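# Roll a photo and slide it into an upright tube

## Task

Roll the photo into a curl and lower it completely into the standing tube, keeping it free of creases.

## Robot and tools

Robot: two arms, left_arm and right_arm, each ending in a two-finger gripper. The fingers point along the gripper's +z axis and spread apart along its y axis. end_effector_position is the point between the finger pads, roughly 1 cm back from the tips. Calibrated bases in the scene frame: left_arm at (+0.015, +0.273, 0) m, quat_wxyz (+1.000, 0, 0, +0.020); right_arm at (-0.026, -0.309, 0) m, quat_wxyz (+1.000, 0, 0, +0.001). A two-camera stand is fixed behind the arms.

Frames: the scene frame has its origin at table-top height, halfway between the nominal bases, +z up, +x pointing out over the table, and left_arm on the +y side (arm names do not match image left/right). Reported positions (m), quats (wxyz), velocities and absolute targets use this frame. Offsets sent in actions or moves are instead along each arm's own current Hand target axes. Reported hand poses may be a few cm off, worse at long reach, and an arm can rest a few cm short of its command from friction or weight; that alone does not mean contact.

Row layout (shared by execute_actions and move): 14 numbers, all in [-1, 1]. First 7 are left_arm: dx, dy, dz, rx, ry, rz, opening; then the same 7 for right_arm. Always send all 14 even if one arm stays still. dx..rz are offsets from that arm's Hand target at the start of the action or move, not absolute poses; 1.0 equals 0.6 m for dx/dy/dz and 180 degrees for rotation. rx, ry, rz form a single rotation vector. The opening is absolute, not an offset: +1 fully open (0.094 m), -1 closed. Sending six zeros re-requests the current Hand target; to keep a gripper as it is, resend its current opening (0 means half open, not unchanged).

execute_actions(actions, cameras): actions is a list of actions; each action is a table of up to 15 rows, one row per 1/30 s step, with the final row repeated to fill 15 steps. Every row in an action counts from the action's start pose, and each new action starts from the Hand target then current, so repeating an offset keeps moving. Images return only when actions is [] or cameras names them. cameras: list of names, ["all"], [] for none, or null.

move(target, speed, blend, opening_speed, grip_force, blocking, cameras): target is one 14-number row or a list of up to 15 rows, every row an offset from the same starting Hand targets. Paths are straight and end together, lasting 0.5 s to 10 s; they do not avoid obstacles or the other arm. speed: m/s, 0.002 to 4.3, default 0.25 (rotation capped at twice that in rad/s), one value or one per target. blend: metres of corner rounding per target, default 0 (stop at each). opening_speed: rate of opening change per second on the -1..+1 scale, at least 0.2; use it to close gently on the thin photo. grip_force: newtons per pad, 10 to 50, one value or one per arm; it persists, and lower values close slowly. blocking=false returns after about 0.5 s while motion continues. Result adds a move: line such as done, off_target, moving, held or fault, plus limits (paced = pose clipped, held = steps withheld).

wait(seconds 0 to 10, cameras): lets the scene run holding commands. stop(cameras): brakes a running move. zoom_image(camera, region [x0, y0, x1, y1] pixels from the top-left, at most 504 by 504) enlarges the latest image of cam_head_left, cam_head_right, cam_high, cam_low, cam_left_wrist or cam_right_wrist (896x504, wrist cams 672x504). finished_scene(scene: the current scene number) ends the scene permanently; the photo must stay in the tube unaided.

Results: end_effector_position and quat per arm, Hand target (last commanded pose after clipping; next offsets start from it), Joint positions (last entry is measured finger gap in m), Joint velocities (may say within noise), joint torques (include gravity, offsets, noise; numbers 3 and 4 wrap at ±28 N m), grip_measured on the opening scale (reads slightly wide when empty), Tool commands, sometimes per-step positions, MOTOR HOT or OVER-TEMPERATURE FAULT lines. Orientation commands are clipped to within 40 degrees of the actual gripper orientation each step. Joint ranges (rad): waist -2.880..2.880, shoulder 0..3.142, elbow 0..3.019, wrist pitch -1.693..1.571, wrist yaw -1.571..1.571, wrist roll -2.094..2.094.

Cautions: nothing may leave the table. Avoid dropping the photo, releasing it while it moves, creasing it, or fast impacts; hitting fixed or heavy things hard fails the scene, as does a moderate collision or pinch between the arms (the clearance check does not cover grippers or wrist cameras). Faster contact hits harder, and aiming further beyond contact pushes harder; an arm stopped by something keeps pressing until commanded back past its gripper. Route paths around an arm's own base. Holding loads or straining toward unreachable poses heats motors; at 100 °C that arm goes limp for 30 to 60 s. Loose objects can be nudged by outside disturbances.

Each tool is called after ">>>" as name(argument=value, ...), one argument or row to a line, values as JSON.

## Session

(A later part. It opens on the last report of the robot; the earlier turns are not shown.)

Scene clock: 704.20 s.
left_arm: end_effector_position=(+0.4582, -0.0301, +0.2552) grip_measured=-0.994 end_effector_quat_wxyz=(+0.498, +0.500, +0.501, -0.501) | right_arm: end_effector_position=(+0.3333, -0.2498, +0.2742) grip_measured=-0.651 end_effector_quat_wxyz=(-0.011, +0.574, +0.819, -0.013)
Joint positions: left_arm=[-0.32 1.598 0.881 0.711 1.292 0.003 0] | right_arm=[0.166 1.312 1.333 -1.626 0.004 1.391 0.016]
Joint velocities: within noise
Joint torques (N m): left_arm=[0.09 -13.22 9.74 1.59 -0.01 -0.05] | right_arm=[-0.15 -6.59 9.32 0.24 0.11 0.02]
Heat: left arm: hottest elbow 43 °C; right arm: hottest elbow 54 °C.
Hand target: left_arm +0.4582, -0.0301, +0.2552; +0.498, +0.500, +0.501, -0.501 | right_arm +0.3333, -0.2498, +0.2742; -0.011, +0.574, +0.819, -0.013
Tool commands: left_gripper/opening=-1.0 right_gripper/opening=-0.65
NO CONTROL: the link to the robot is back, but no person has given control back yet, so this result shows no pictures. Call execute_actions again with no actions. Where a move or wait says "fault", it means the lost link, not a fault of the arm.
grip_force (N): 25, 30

>>> execute_actions(
  actions=[],
)

Scene clock: 712.13 s.
left_arm: end_effector_position=(+0.4582, -0.0301, +0.2552) grip_measured=-0.994 end_effector_quat_wxyz=(+0.498, +0.500, +0.501, -0.501) | right_arm: end_effector_position=(+0.3333, -0.2498, +0.2742) grip_measured=-0.651 end_effector_quat_wxyz=(-0.011, +0.574, +0.819, -0.013)
Joint positions: left_arm=[-0.32 1.598 0.881 0.711 1.292 0.003 0] | right_arm=[0.166 1.312 1.333 -1.626 0.004 1.391 0.016]
Joint velocities: within noise
Joint torques (N m): left_arm=[0.09 -13.22 9.73 1.61 -0.02 -0.06] | right_arm=[-0.15 -6.83 9.36 0.23 0.13 0.02]
Heat: left arm: hottest elbow 43 °C; right arm: hottest elbow 54 °C.
Hand target: left_arm +0.4582, -0.0301, +0.2552; +0.498, +0.500, +0.501, -0.501 | right_arm +0.3333, -0.2498, +0.2742; -0.011, +0.574, +0.819, -0.013
Tool commands: left_gripper/opening=-1.0 right_gripper/opening=-0.65
CONTROL GIVEN BACK BY A PERSON. The arms hold where they stopped. Commands run again from your next reply on.
grip_force (N): 25, 30
camera_calibration:
cam_left_wrist: T_world_to_cam=[[-0.996721, 0.0207368, -0.0782067, 0.476291], [0.0782164, 0.494252, -0.865793, 0.235835], [0.0207, -0.869072, -0.494253, 0.19669], [0, 0, 0, 1]] pos_world=[0.452212, 0.0444991, 0.338648]
cam_right_wrist: T_world_to_cam=[[-0.971415, -0.232822, 0.0463366, 0.253322], [-0.182004, 0.855766, 0.484292, 0.180522], [-0.152407, 0.462015, -0.873679, 0.512855], [0, 0, 0, 1]] pos_world=[0.357099, -0.332452, 0.348908]

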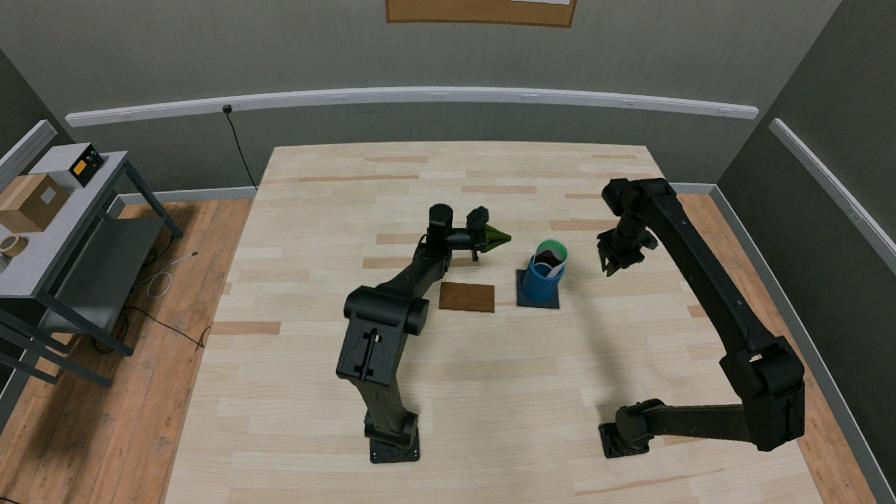

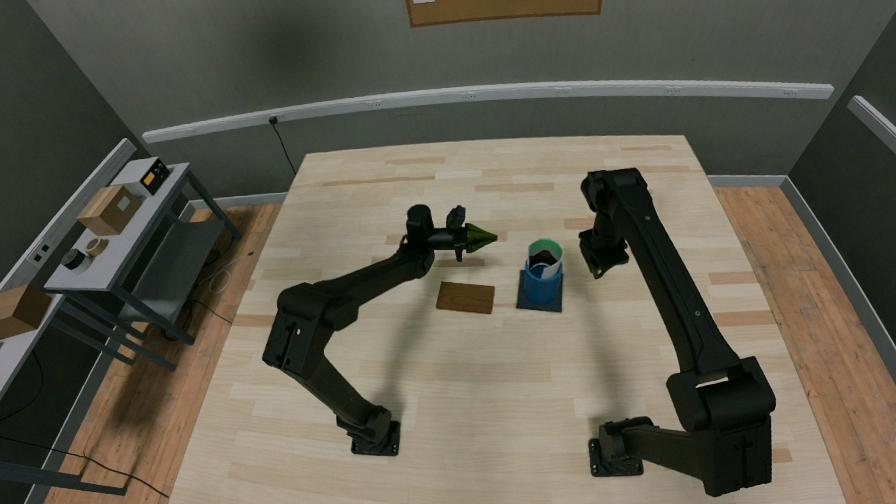

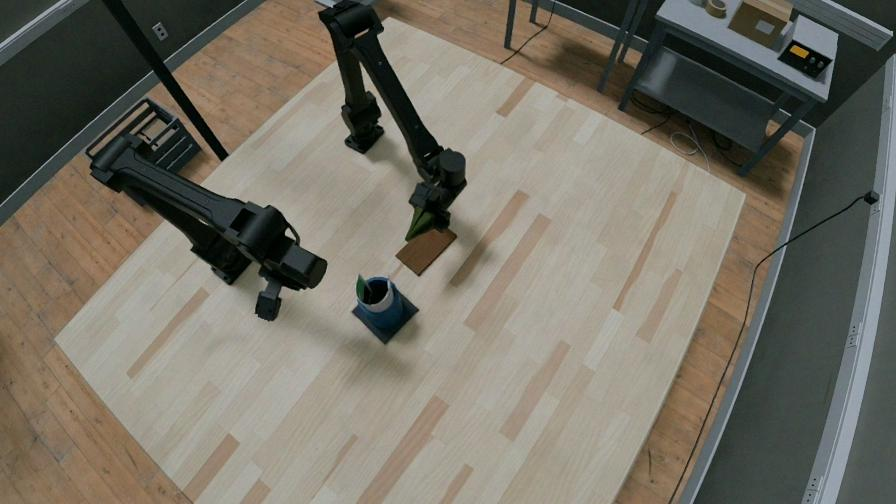

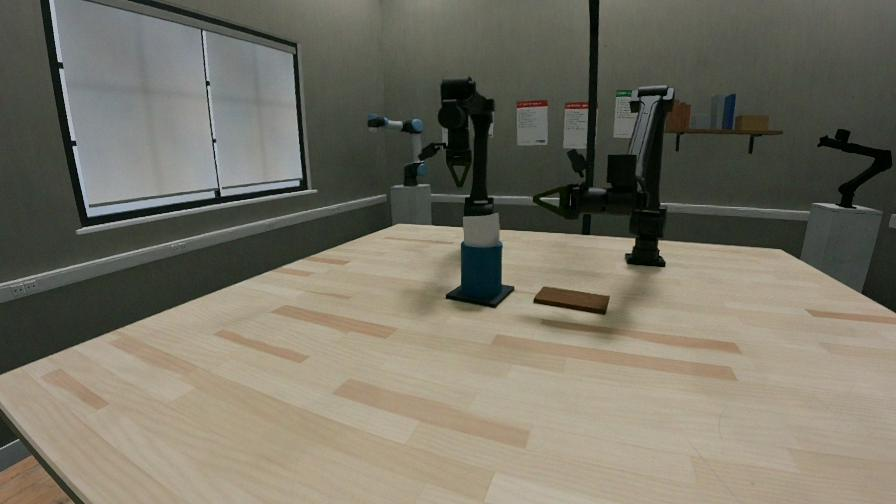

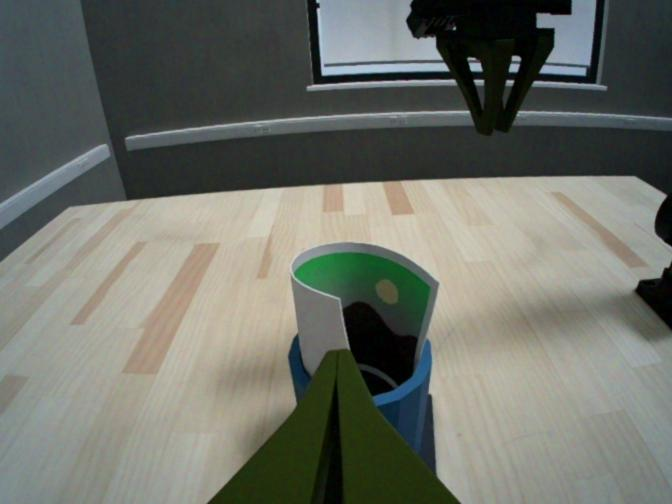

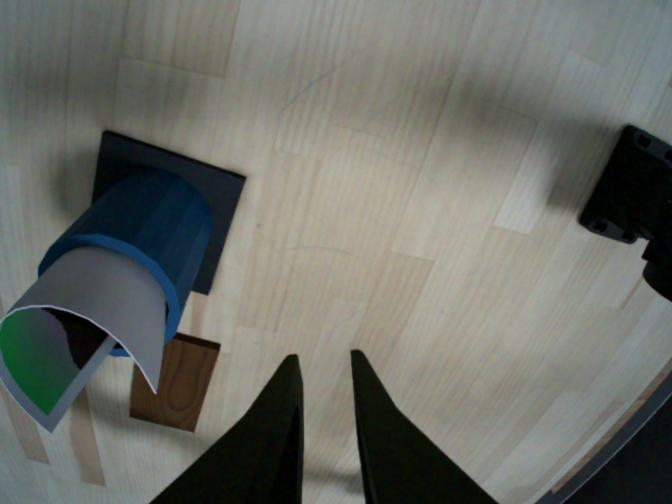

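>>> move(
  target=[
    [0.0087,0.006,0.1,0,0.1111,0,-1,-0.1087,-0.2397,0.1237,0,0,0,-0.65],
    [0.0087,0.012,0.2915,0,0.1111,0,-1,-0.1087,-0.2397,0.1237,0,0,0,-0.65],
  ],
  speed=[0.2,0.12],
  blend=[0.02,0],
  cameras=["cam_low","cam_left_wrist","cam_high","cam_head_left"],
)

>>> zoom_image(
  camera="cam_low",
  region=[440, 150, 580, 310],
)

>>> zoom_image(
  camera="cam_high",
  region=[335, 200, 475, 350],
)

Scene clock: 719.53 s.
left_arm: end_effector_position=(+0.4453, -0.1892, +0.2271) grip_measured=-0.994 end_effector_quat_wxyz=(+0.381, +0.580, +0.593, -0.408) | right_arm: end_effector_position=(+0.2161, -0.3577, +0.2004) grip_measured=-0.651 end_effector_quat_wxyz=(-0.024, +0.573, +0.819, -0.021)
Joint positions: left_arm=[-0.644 1.662 1.215 -0.19 0.887 0.475 0] | right_arm=[-0.184 1.021 0.913 -1.524 0.019 1.039 0.016]
Joint torques (N m): left_arm=[-0.15 -13.8 17.72 2.32 0.19 -0.25] | right_arm=[-1.14 -4.19 9.44 0.66 0.05 -0.1]
Heat: left arm: hottest elbow 44 °C; right arm: hottest elbow 54 °C.
Hand target: left_arm +0.4649, -0.2050, +0.2497; +0.404, +0.580, +0.579, -0.407 | right_arm +0.2180, -0.3608, +0.2048; -0.011, +0.574, +0.819, -0.013
Off the commanded pose: left_arm 0.034 m, 3 deg | right_arm 0.006 m, 2 deg.
CONTROL GIVEN BACK BY A PERSON, as an earlier result said. Commands run again.
grip_force (N): 25, 30
move: off_target (left_arm)
camera_calibration:
cam_left_wrist: T_world_to_cam=[[-0.99817, 0.0540459, -0.0271063, 0.459892], [0.0591927, 0.782105, -0.620329, 0.298274], [-0.0123262, -0.620799, -0.783873, 0.172243], [0, 0, 0, 1]] pos_world=[0.443518, -0.151209, 0.33251]
Images, in order (width x height): cam_head_left 896x504, cam_high 896x504, cam_low 896x504, cam_left_wrist 672x504.

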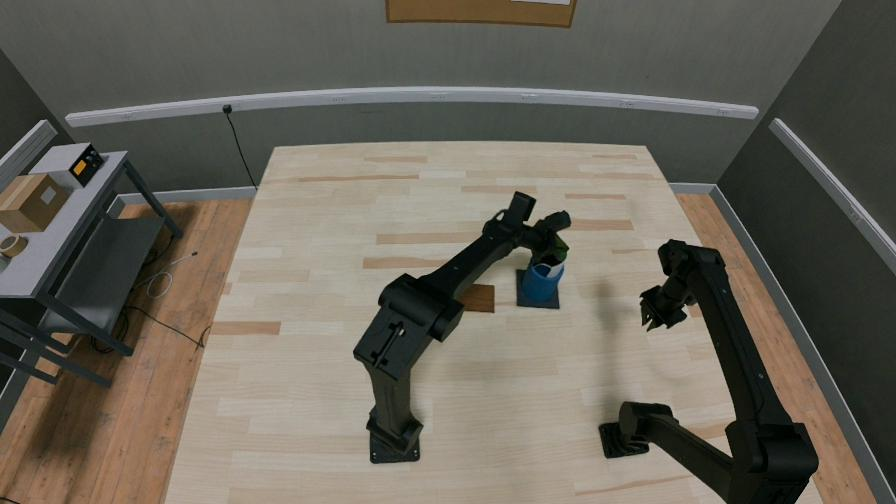

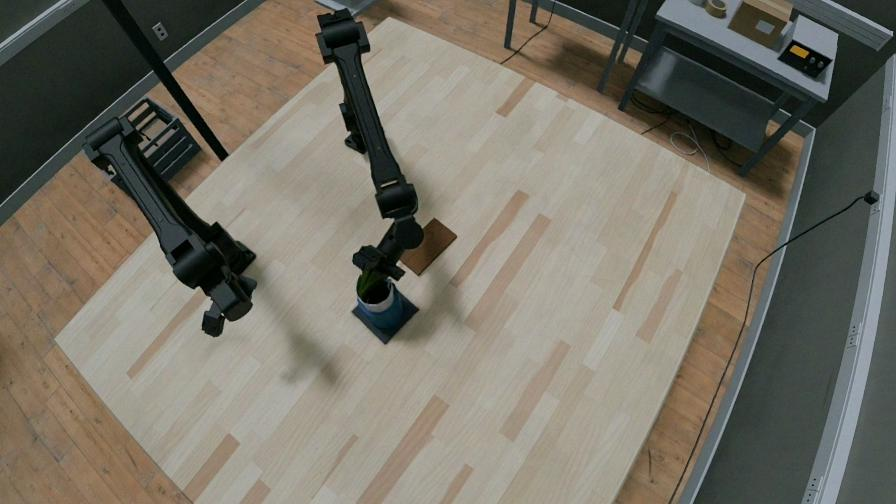

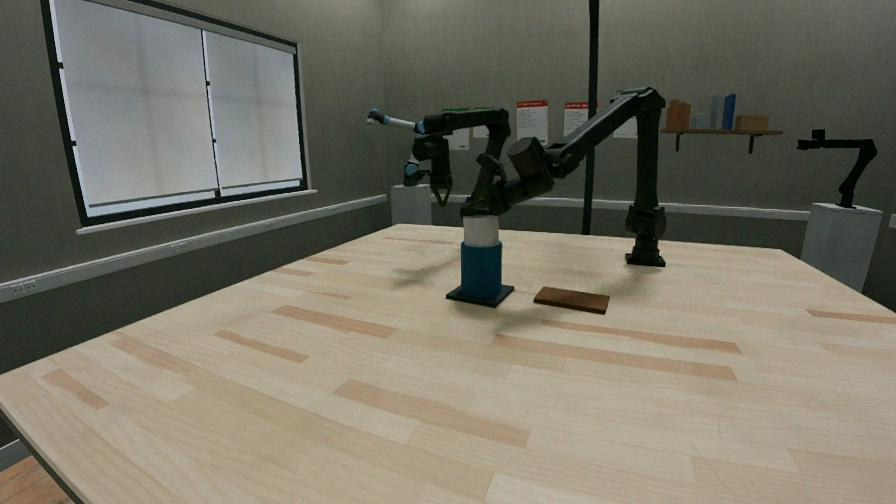

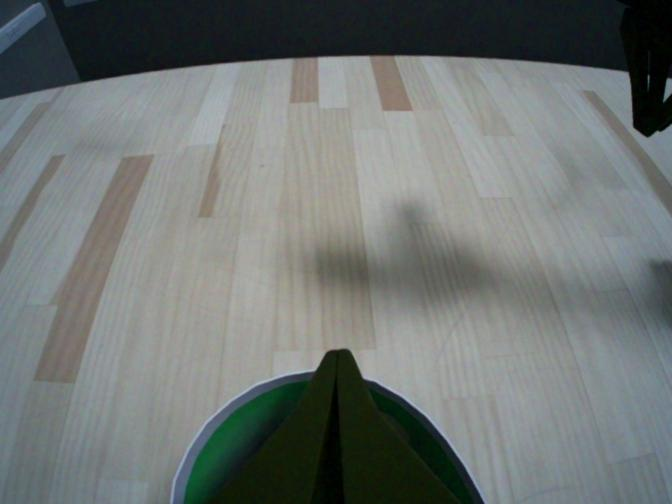

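Scaled by 3.150 from the camera's 896x504 image, which has a finer 1280x720 frame.

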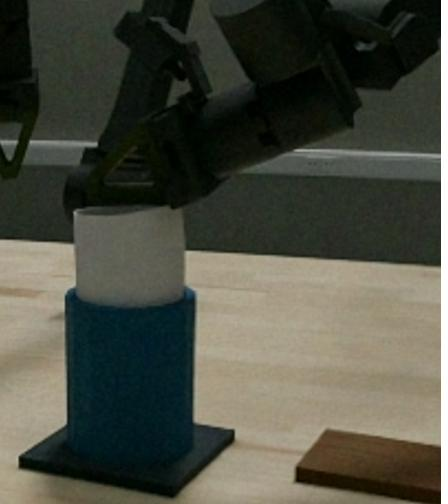

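Scaled by 3.360 from the camera's 896x504 image, which has a finer 1280x720 frame.

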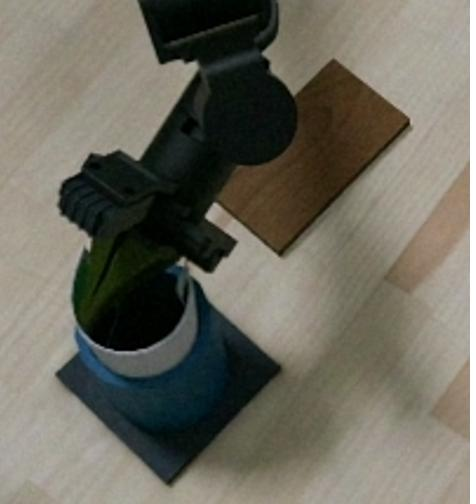

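>>> move(
  target=[0.0627,0,0.0228,0,0,0,-1,0,0,0,0,0,0,-0.65],
  speed=0.05,
  cameras=["cam_low","cam_left_wrist","cam_high"],
)

>>> zoom_image(
  camera="cam_low",
  region=[440, 150, 580, 310],
)

>>> zoom_image(
  camera="cam_high",
  region=[335, 200, 475, 350],
)

Scene clock: 724.53 s.
left_arm: end_effector_position=(+0.4574, -0.1976, +0.2130) grip_measured=-0.994 end_effector_quat_wxyz=(+0.401, +0.583, +0.579, -0.405) | right_arm: end_effector_position=(+0.2161, -0.3577, +0.2004) grip_measured=-0.651 end_effector_quat_wxyz=(-0.024, +0.573, +0.819, -0.021)
Joint positions: left_arm=[-0.644 1.71 1.216 -0.092 0.887 0.474 0] | right_arm=[-0.184 1.021 0.913 -1.524 0.019 1.039 0.016]
Joint torques (N m): left_arm=[-0.15 -14.04 13.22 2.26 0.15 -0.19] | right_arm=[-1.14 -4.19 9.46 0.68 0.04 -0.09]
Heat: left arm: hottest elbow 47 °C; right arm: hottest elbow 55 °C.
Hand target: left_arm +0.4648, -0.2050, +0.2098; +0.404, +0.580, +0.579, -0.407 | right_arm +0.2180, -0.3608, +0.2048; -0.011, +0.574, +0.819, -0.013
Off the commanded pose: left_arm 0.011 m, 0 deg | right_arm 0.006 m, 2 deg.
grip_force (N): 25, 30
move: off_target (left_arm)
camera_calibration:
cam_left_wrist: T_world_to_cam=[[-0.99624, 0.0524996, -0.068921, 0.479703], [0.0845061, 0.764244, -0.639367, 0.284328], [0.0191059, -0.642787, -0.765806, 0.133592], [0, 0, 0, 1]] pos_world=[0.451319, -0.156609, 0.317157]
Images, in order (width x height): cam_high 896x504, cam_low 896x504, cam_left_wrist 672x504.

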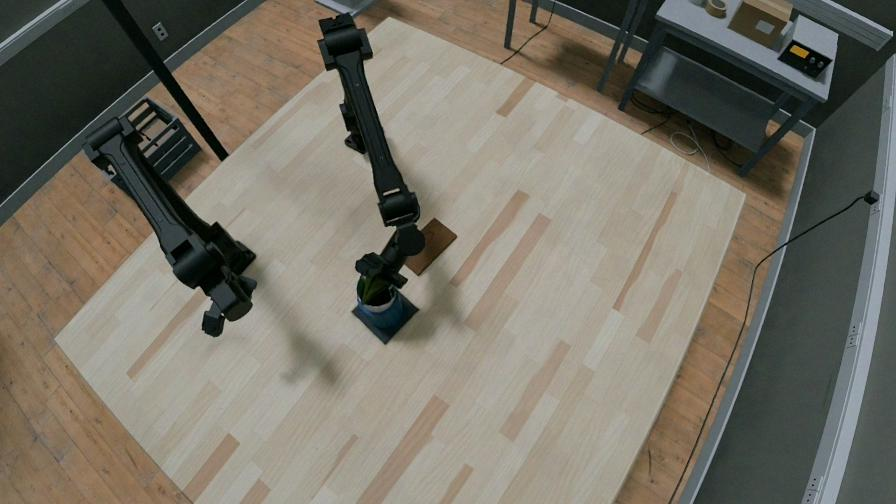

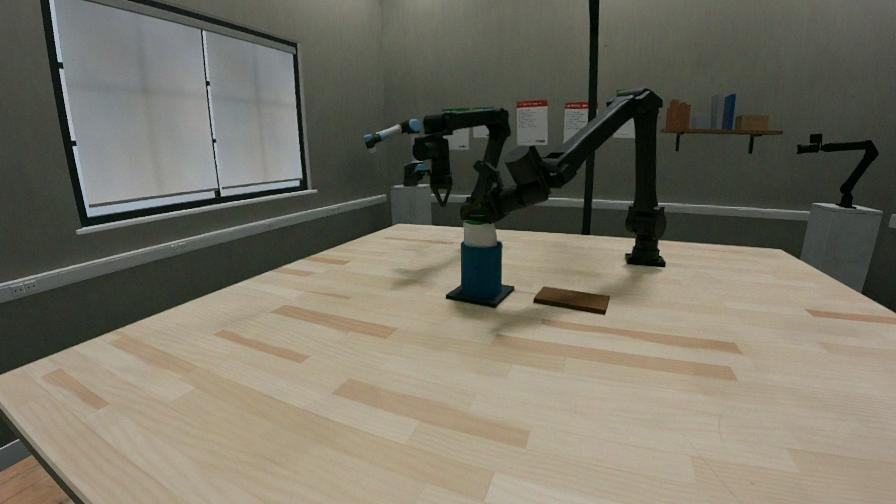

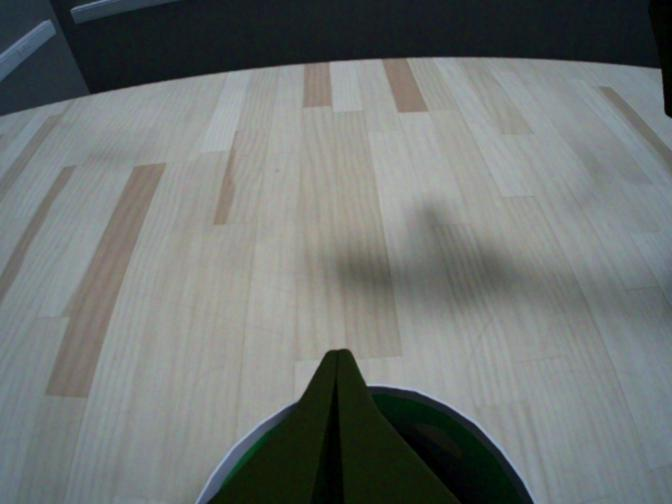

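Scaled by 3.150 from the camera's 896x504 image, which has a finer 1280x720 frame.

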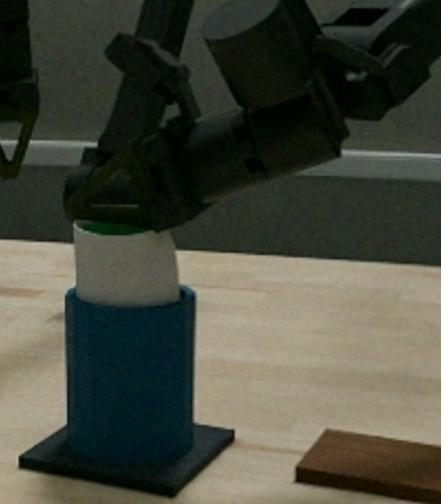

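Scaled by 3.360 from the camera's 896x504 image, which has a finer 1280x720 frame.

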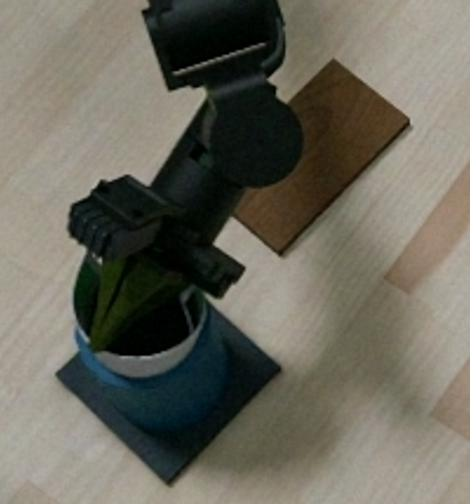

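>>> move(
  target=[0.047,0,0.0171,0,0,0,-1,0,0,0,0,0,0,-0.65],
  speed=0.05,
  cameras=["cam_low","cam_left_wrist","cam_high"],
)

>>> zoom_image(
  camera="cam_low",
  region=[440, 150, 580, 310],
)

>>> zoom_image(
  camera="cam_high",
  region=[335, 200, 475, 350],
)

Scene clock: 728.40 s.
left_arm: end_effector_position=(+0.4658, -0.2034, +0.2021) grip_measured=-0.994 end_effector_quat_wxyz=(+0.417, +0.585, +0.568, -0.402) | right_arm: end_effector_position=(+0.2161, -0.3577, +0.2004) grip_measured=-0.651 end_effector_quat_wxyz=(-0.024, +0.573, +0.819, -0.021)
Joint positions: left_arm=[-0.644 1.747 1.216 -0.018 0.887 0.474 0] | right_arm=[-0.184 1.021 0.913 -1.524 0.019 1.039 0.016]
Joint torques (N m): left_arm=[-0.21 -14.21 9.81 2.39 0.13 -0.24] | right_arm=[-1.26 -4.19 9.47 0.66 0.04 -0.09]
Heat: left arm: hottest elbow 47 °C; right arm: hottest elbow 56 °C.
Hand target: left_arm +0.4647, -0.2049, +0.1799; +0.404, +0.580, +0.579, -0.407 | right_arm +0.2180, -0.3608, +0.2048; -0.011, +0.574, +0.819, -0.013
Off the commanded pose: left_arm 0.022 m, 2 deg | right_arm 0.006 m, 2 deg.
grip_force (N): 25, 30
move: off_target (left_arm)
camera_calibration:
cam_left_wrist: T_world_to_cam=[[-0.993649, 0.0505309, -0.10054, 0.492393], [0.104205, 0.750389, -0.65273, 0.271808], [0.0424608, -0.659062, -0.750889, 0.104136], [0, 0, 0, 1]] pos_world=[0.456521, -0.160211, 0.305117]
Images, in order (width x height): cam_high 896x504, cam_low 896x504, cam_left_wrist 672x504.

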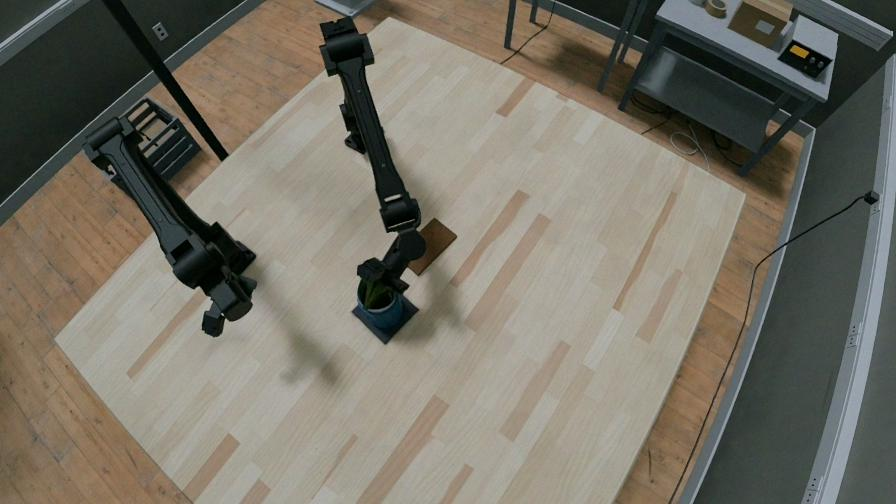

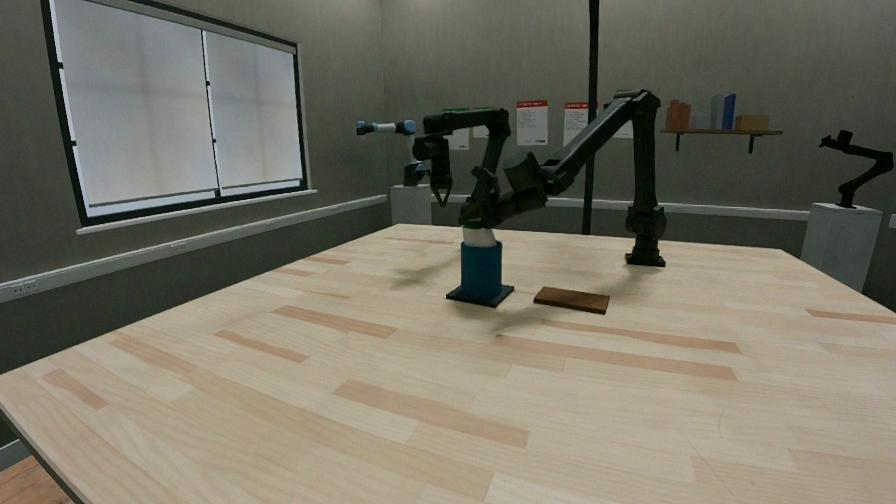

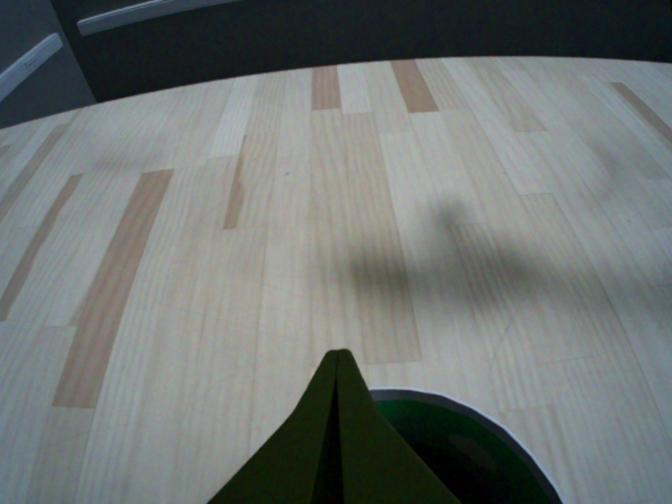

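Scaled by 3.150 from the camera's 896x504 image, which has a finer 1280x720 frame.

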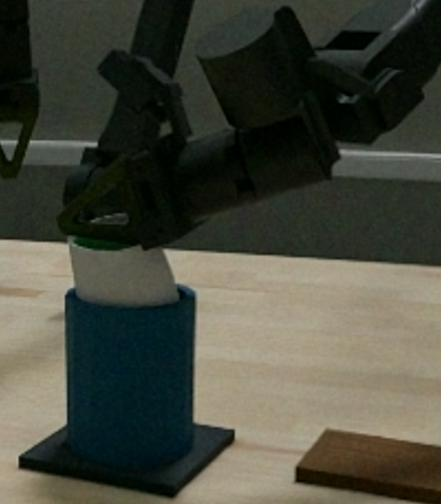

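Scaled by 3.360 from the camera's 896x504 image, which has a finer 1280x720 frame.

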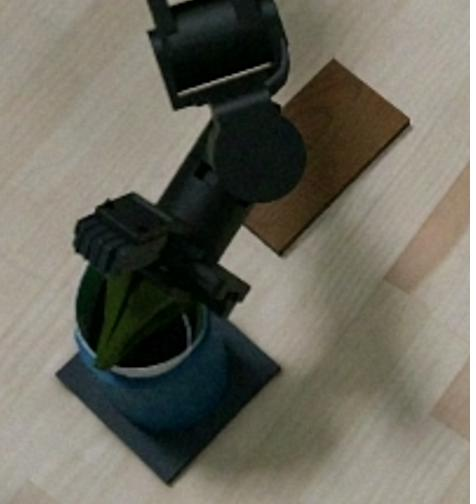

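>>> move(
  target=[0.0353,-0.0167,0.0003,0,0,0,-1,0,0,0,0,0,0,-0.65],
  speed=0.04,
  cameras=["cam_low","cam_high"],
)

>>> zoom_image(
  camera="cam_low",
  region=[440, 150, 580, 310],
)

>>> zoom_image(
  camera="cam_high",
  region=[335, 200, 475, 350],
)

Scene clock: 737.07 s.
left_arm: end_effector_position=(+0.4575, -0.1976, +0.1808) grip_measured=-0.994 end_effector_quat_wxyz=(+0.416, +0.585, +0.569, -0.402) | right_arm: end_effector_position=(+0.2161, -0.3577, +0.2004) grip_measured=-0.651 end_effector_quat_wxyz=(-0.024, +0.573, +0.819, -0.021)
Joint positions: left_arm=[-0.644 1.754 1.161 0.043 0.887 0.474 0] | right_arm=[-0.184 1.021 0.913 -1.524 0.019 1.039 0.016]
Joint torques (N m): left_arm=[-0.15 -14.27 9.22 2.36 0.13 -0.21] | right_arm=[-1.2 -4.19 9.43 0.66 0.04 -0.08]
Heat: left arm: hottest elbow 47 °C; right arm: hottest elbow 56 °C.
Hand target: left_arm +0.4546, -0.1977, +0.1598; +0.404, +0.580, +0.579, -0.407 | right_arm +0.2180, -0.3608, +0.2048; -0.011, +0.574, +0.819, -0.013
Off the commanded pose: left_arm 0.021 m, 2 deg | right_arm 0.006 m, 2 deg.
grip_force (N): 25, 30
move: off_target (left_arm)
Images, in order (width x height): cam_high 896x504, cam_low 896x504.

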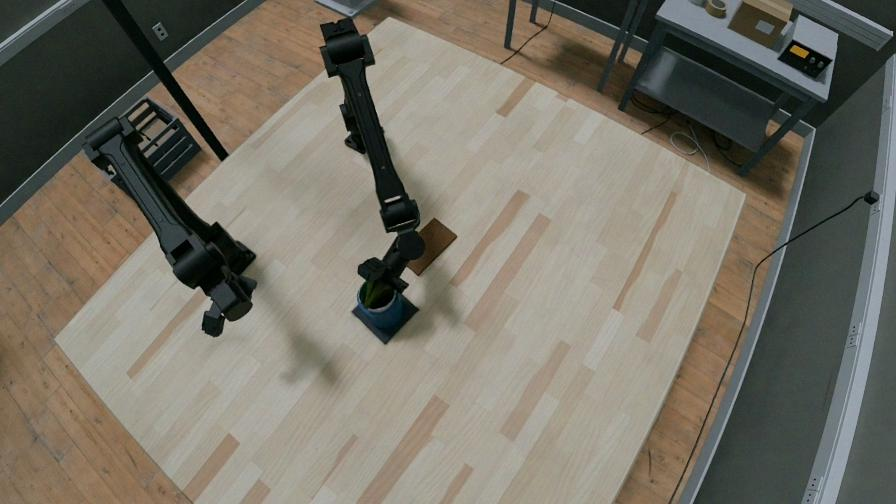

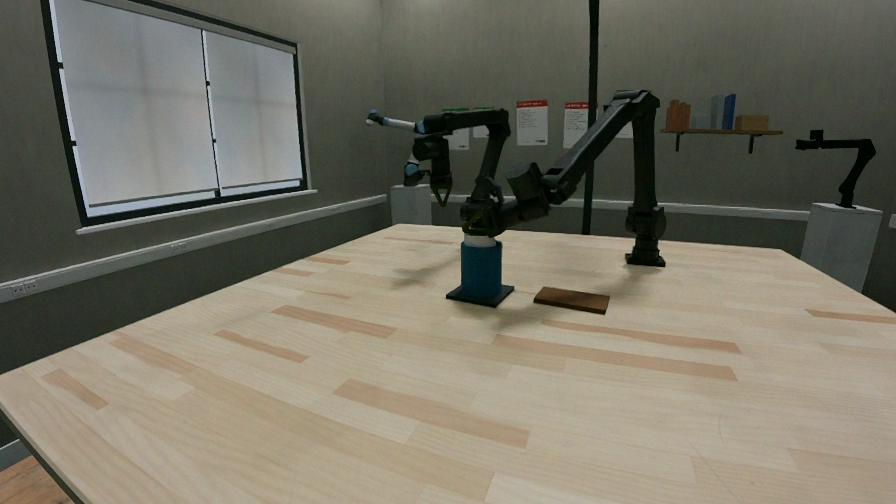

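Scaled by 3.150 from the camera's 896x504 image, which has a finer 1280x720 frame.

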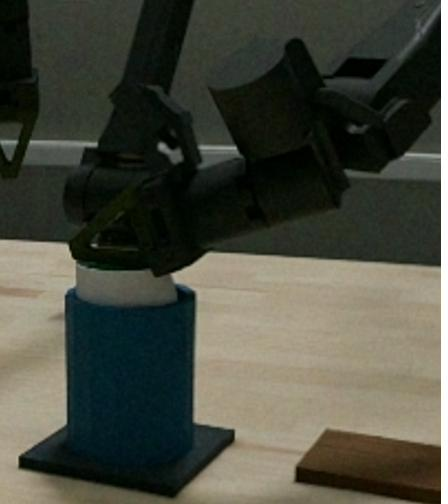

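Scaled by 3.360 from the camera's 896x504 image, which has a finer 1280x720 frame.

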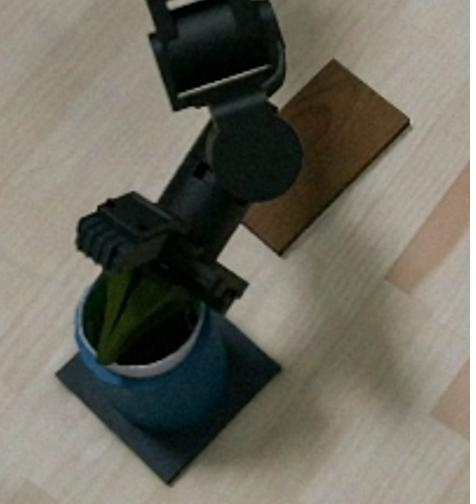

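>>> move(
  target=[0.0313,0,0.0114,0,0.022,0,-1,0,0,0,0,0,0,-0.65],
  speed=0.04,
  cameras=["cam_low","cam_high"],
)

>>> zoom_image(
  camera="cam_low",
  region=[440, 150, 580, 310],
)

>>> zoom_image(
  camera="cam_high",
  region=[335, 200, 475, 350],
)

Scene clock: 742.83 s.
left_arm: end_effector_position=(+0.4553, -0.1975, +0.1608) grip_measured=-0.994 end_effector_quat_wxyz=(+0.399, +0.591, +0.584, -0.388) | right_arm: end_effector_position=(+0.2161, -0.3577, +0.2004) grip_measured=-0.651 end_effector_quat_wxyz=(-0.024, +0.573, +0.819, -0.021)
Joint positions: left_arm=[-0.652 1.769 1.161 -0.008 0.851 0.508 0] | right_arm=[-0.184 1.021 0.913 -1.524 0.019 1.039 0.016]
Joint torques (N m): left_arm=[-0.09 -14.1 10.48 1.13 0.05 0.11] | right_arm=[-1.2 -4.19 9.46 0.69 0.04 -0.09]
Heat: left arm: hottest elbow 46 °C; right arm: hottest elbow 57 °C.
Hand target: left_arm +0.4546, -0.1976, +0.1397; +0.383, +0.593, +0.593, -0.386 | right_arm +0.2180, -0.3608, +0.2048; -0.011, +0.574, +0.819, -0.013
Off the commanded pose: left_arm 0.021 m, 2 deg | right_arm 0.006 m, 2 deg.
grip_force (N): 25, 30
move: off_target (left_arm)
Images, in order (width x height): cam_high 896x504, cam_low 896x504.

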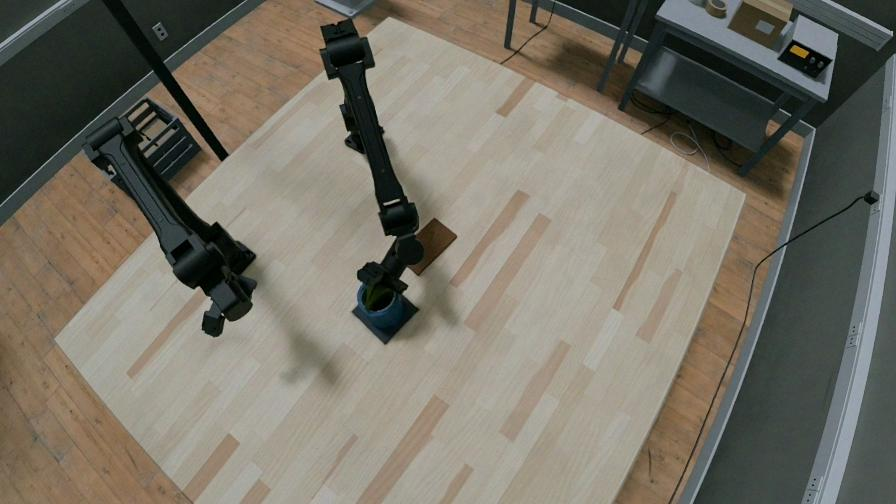

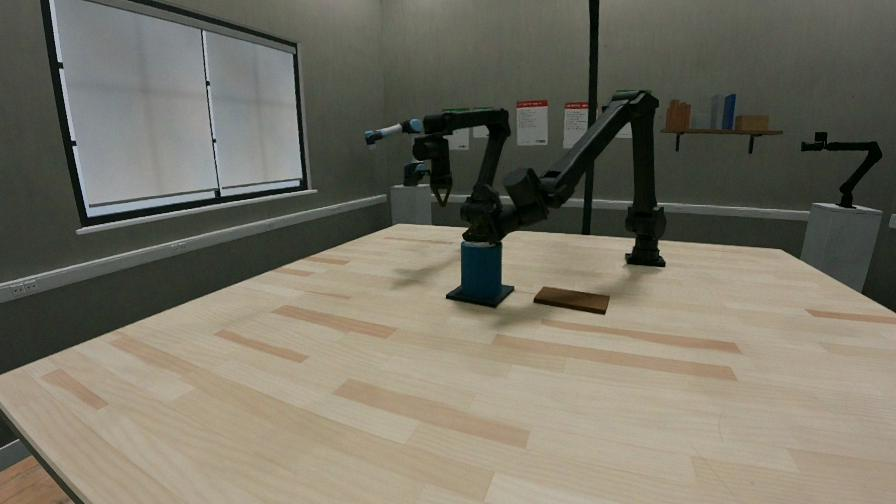

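Scaled by 3.150 from the camera's 896x504 image, which has a finer 1280x720 frame.

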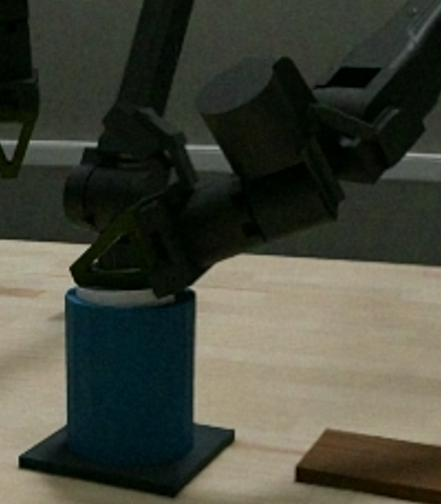

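Scaled by 3.360 from the camera's 896x504 image, which has a finer 1280x720 frame.

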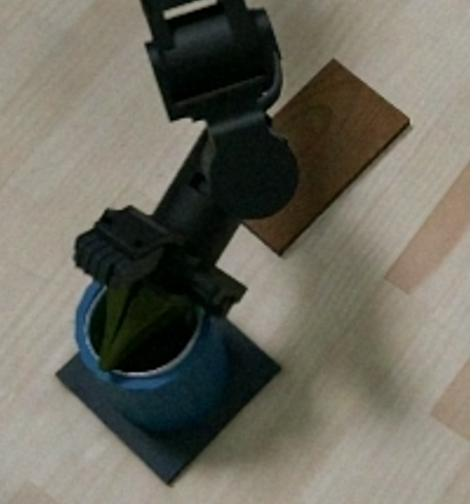

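>>> move(
  target=[0.0125,0,0.0046,0,0,0,-1,0,0,0,0,0,0,-0.65],
  speed=0.03,
  cameras=["cam_low","cam_high","cam_left_wrist"],
)

>>> zoom_image(
  camera="cam_low",
  region=[440, 200, 540, 310],
)

>>> zoom_image(
  camera="cam_high",
  region=[335, 240, 435, 350],
)

Scene clock: 749.63 s.
left_arm: end_effector_position=(+0.4548, -0.1983, +0.1561) grip_measured=-0.994 end_effector_quat_wxyz=(+0.395, +0.591, +0.586, -0.389) | right_arm: end_effector_position=(+0.2161, -0.3577, +0.2004) grip_measured=-0.651 end_effector_quat_wxyz=(-0.024, +0.573, +0.819, -0.021)
Joint positions: left_arm=[-0.653 1.777 1.161 -0.008 0.851 0.509 0] | right_arm=[-0.184 1.021 0.913 -1.524 0.019 1.039 0.016]
Joint torques (N m): left_arm=[0.15 -13.86 9.69 1.81 0.07 0.13] | right_arm=[-1.08 -4.07 9.4 0.64 0.05 -0.08]
Heat: left arm: hottest elbow 46 °C; right arm: hottest elbow 57 °C.
Hand target: left_arm +0.4546, -0.1971, +0.1318; +0.383, +0.593, +0.593, -0.386 | right_arm +0.2180, -0.3608, +0.2048; -0.011, +0.574, +0.819, -0.013
Off the commanded pose: left_arm 0.024 m, 2 deg | right_arm 0.006 m, 2 deg.
grip_force (N): 25, 30
move: off_target (left_arm)
camera_calibration:
cam_left_wrist: T_world_to_cam=[[-0.995598, 0.0488639, -0.0799865, 0.473962], [0.0876077, 0.7885, -0.608763, 0.247413], [0.0333228, -0.613091, -0.789309, 0.0927001], [0, 0, 0, 1]] pos_world=[0.447111, -0.161412, 0.261696]
Images, in order (width x height): cam_high 896x504, cam_low 896x504, cam_left_wrist 672x504.

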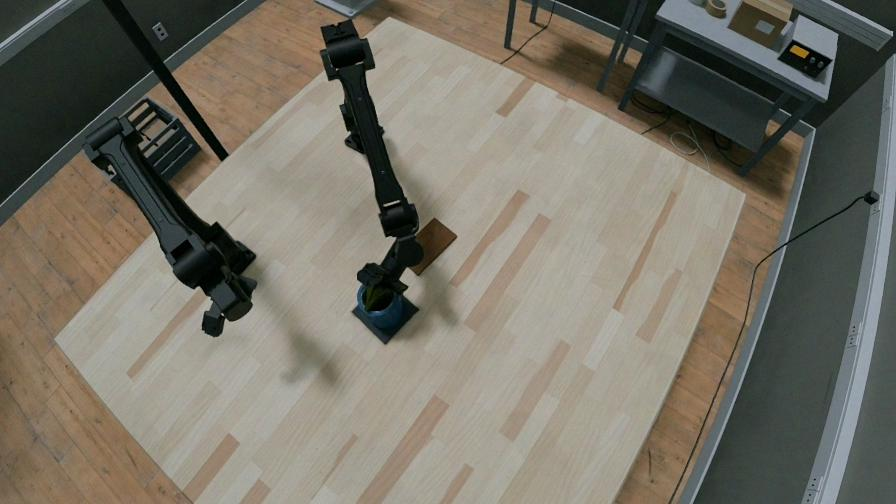

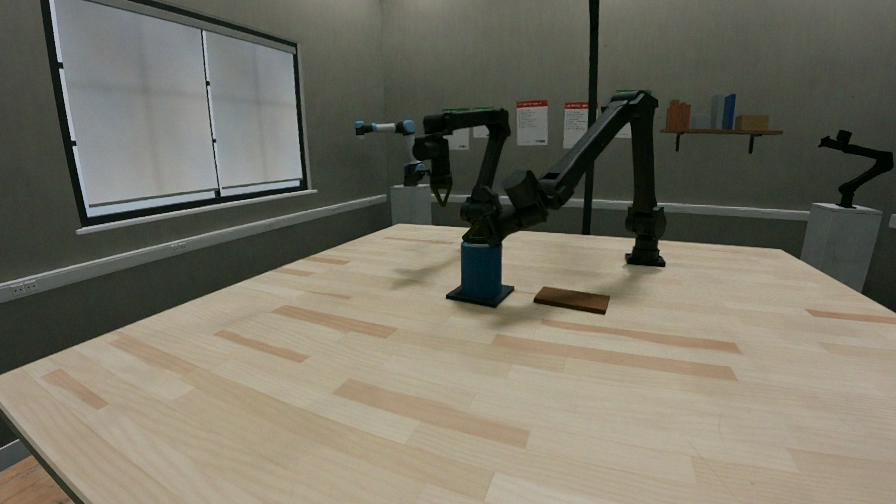

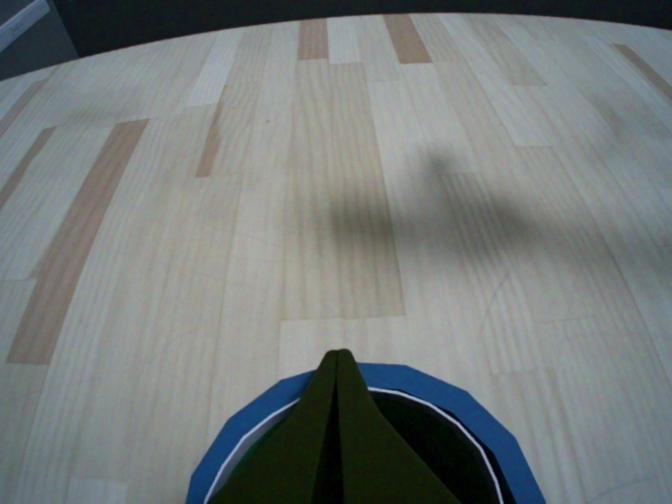

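Scaled by 4.582 from the camera's 896x504 image, which has a finer 1280x720 frame.

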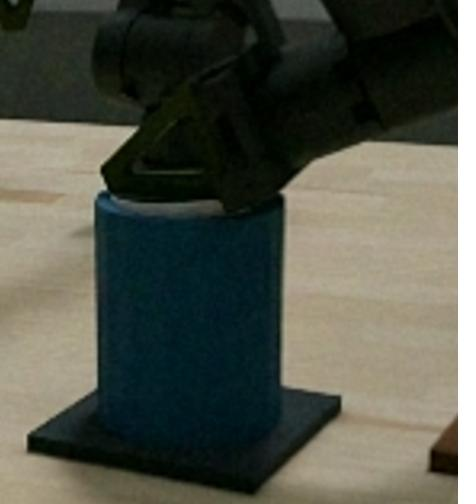

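Scaled by 4.582 from the camera's 896x504 image, which has a finer 1280x720 frame.

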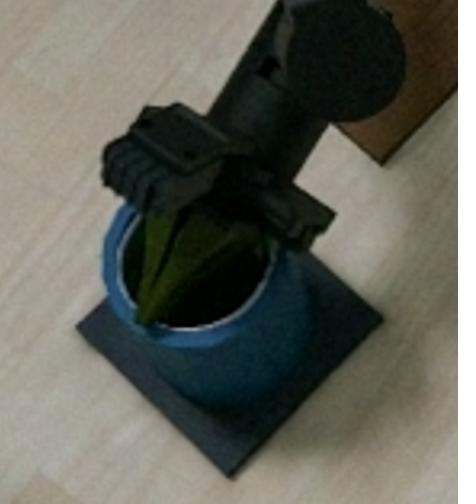

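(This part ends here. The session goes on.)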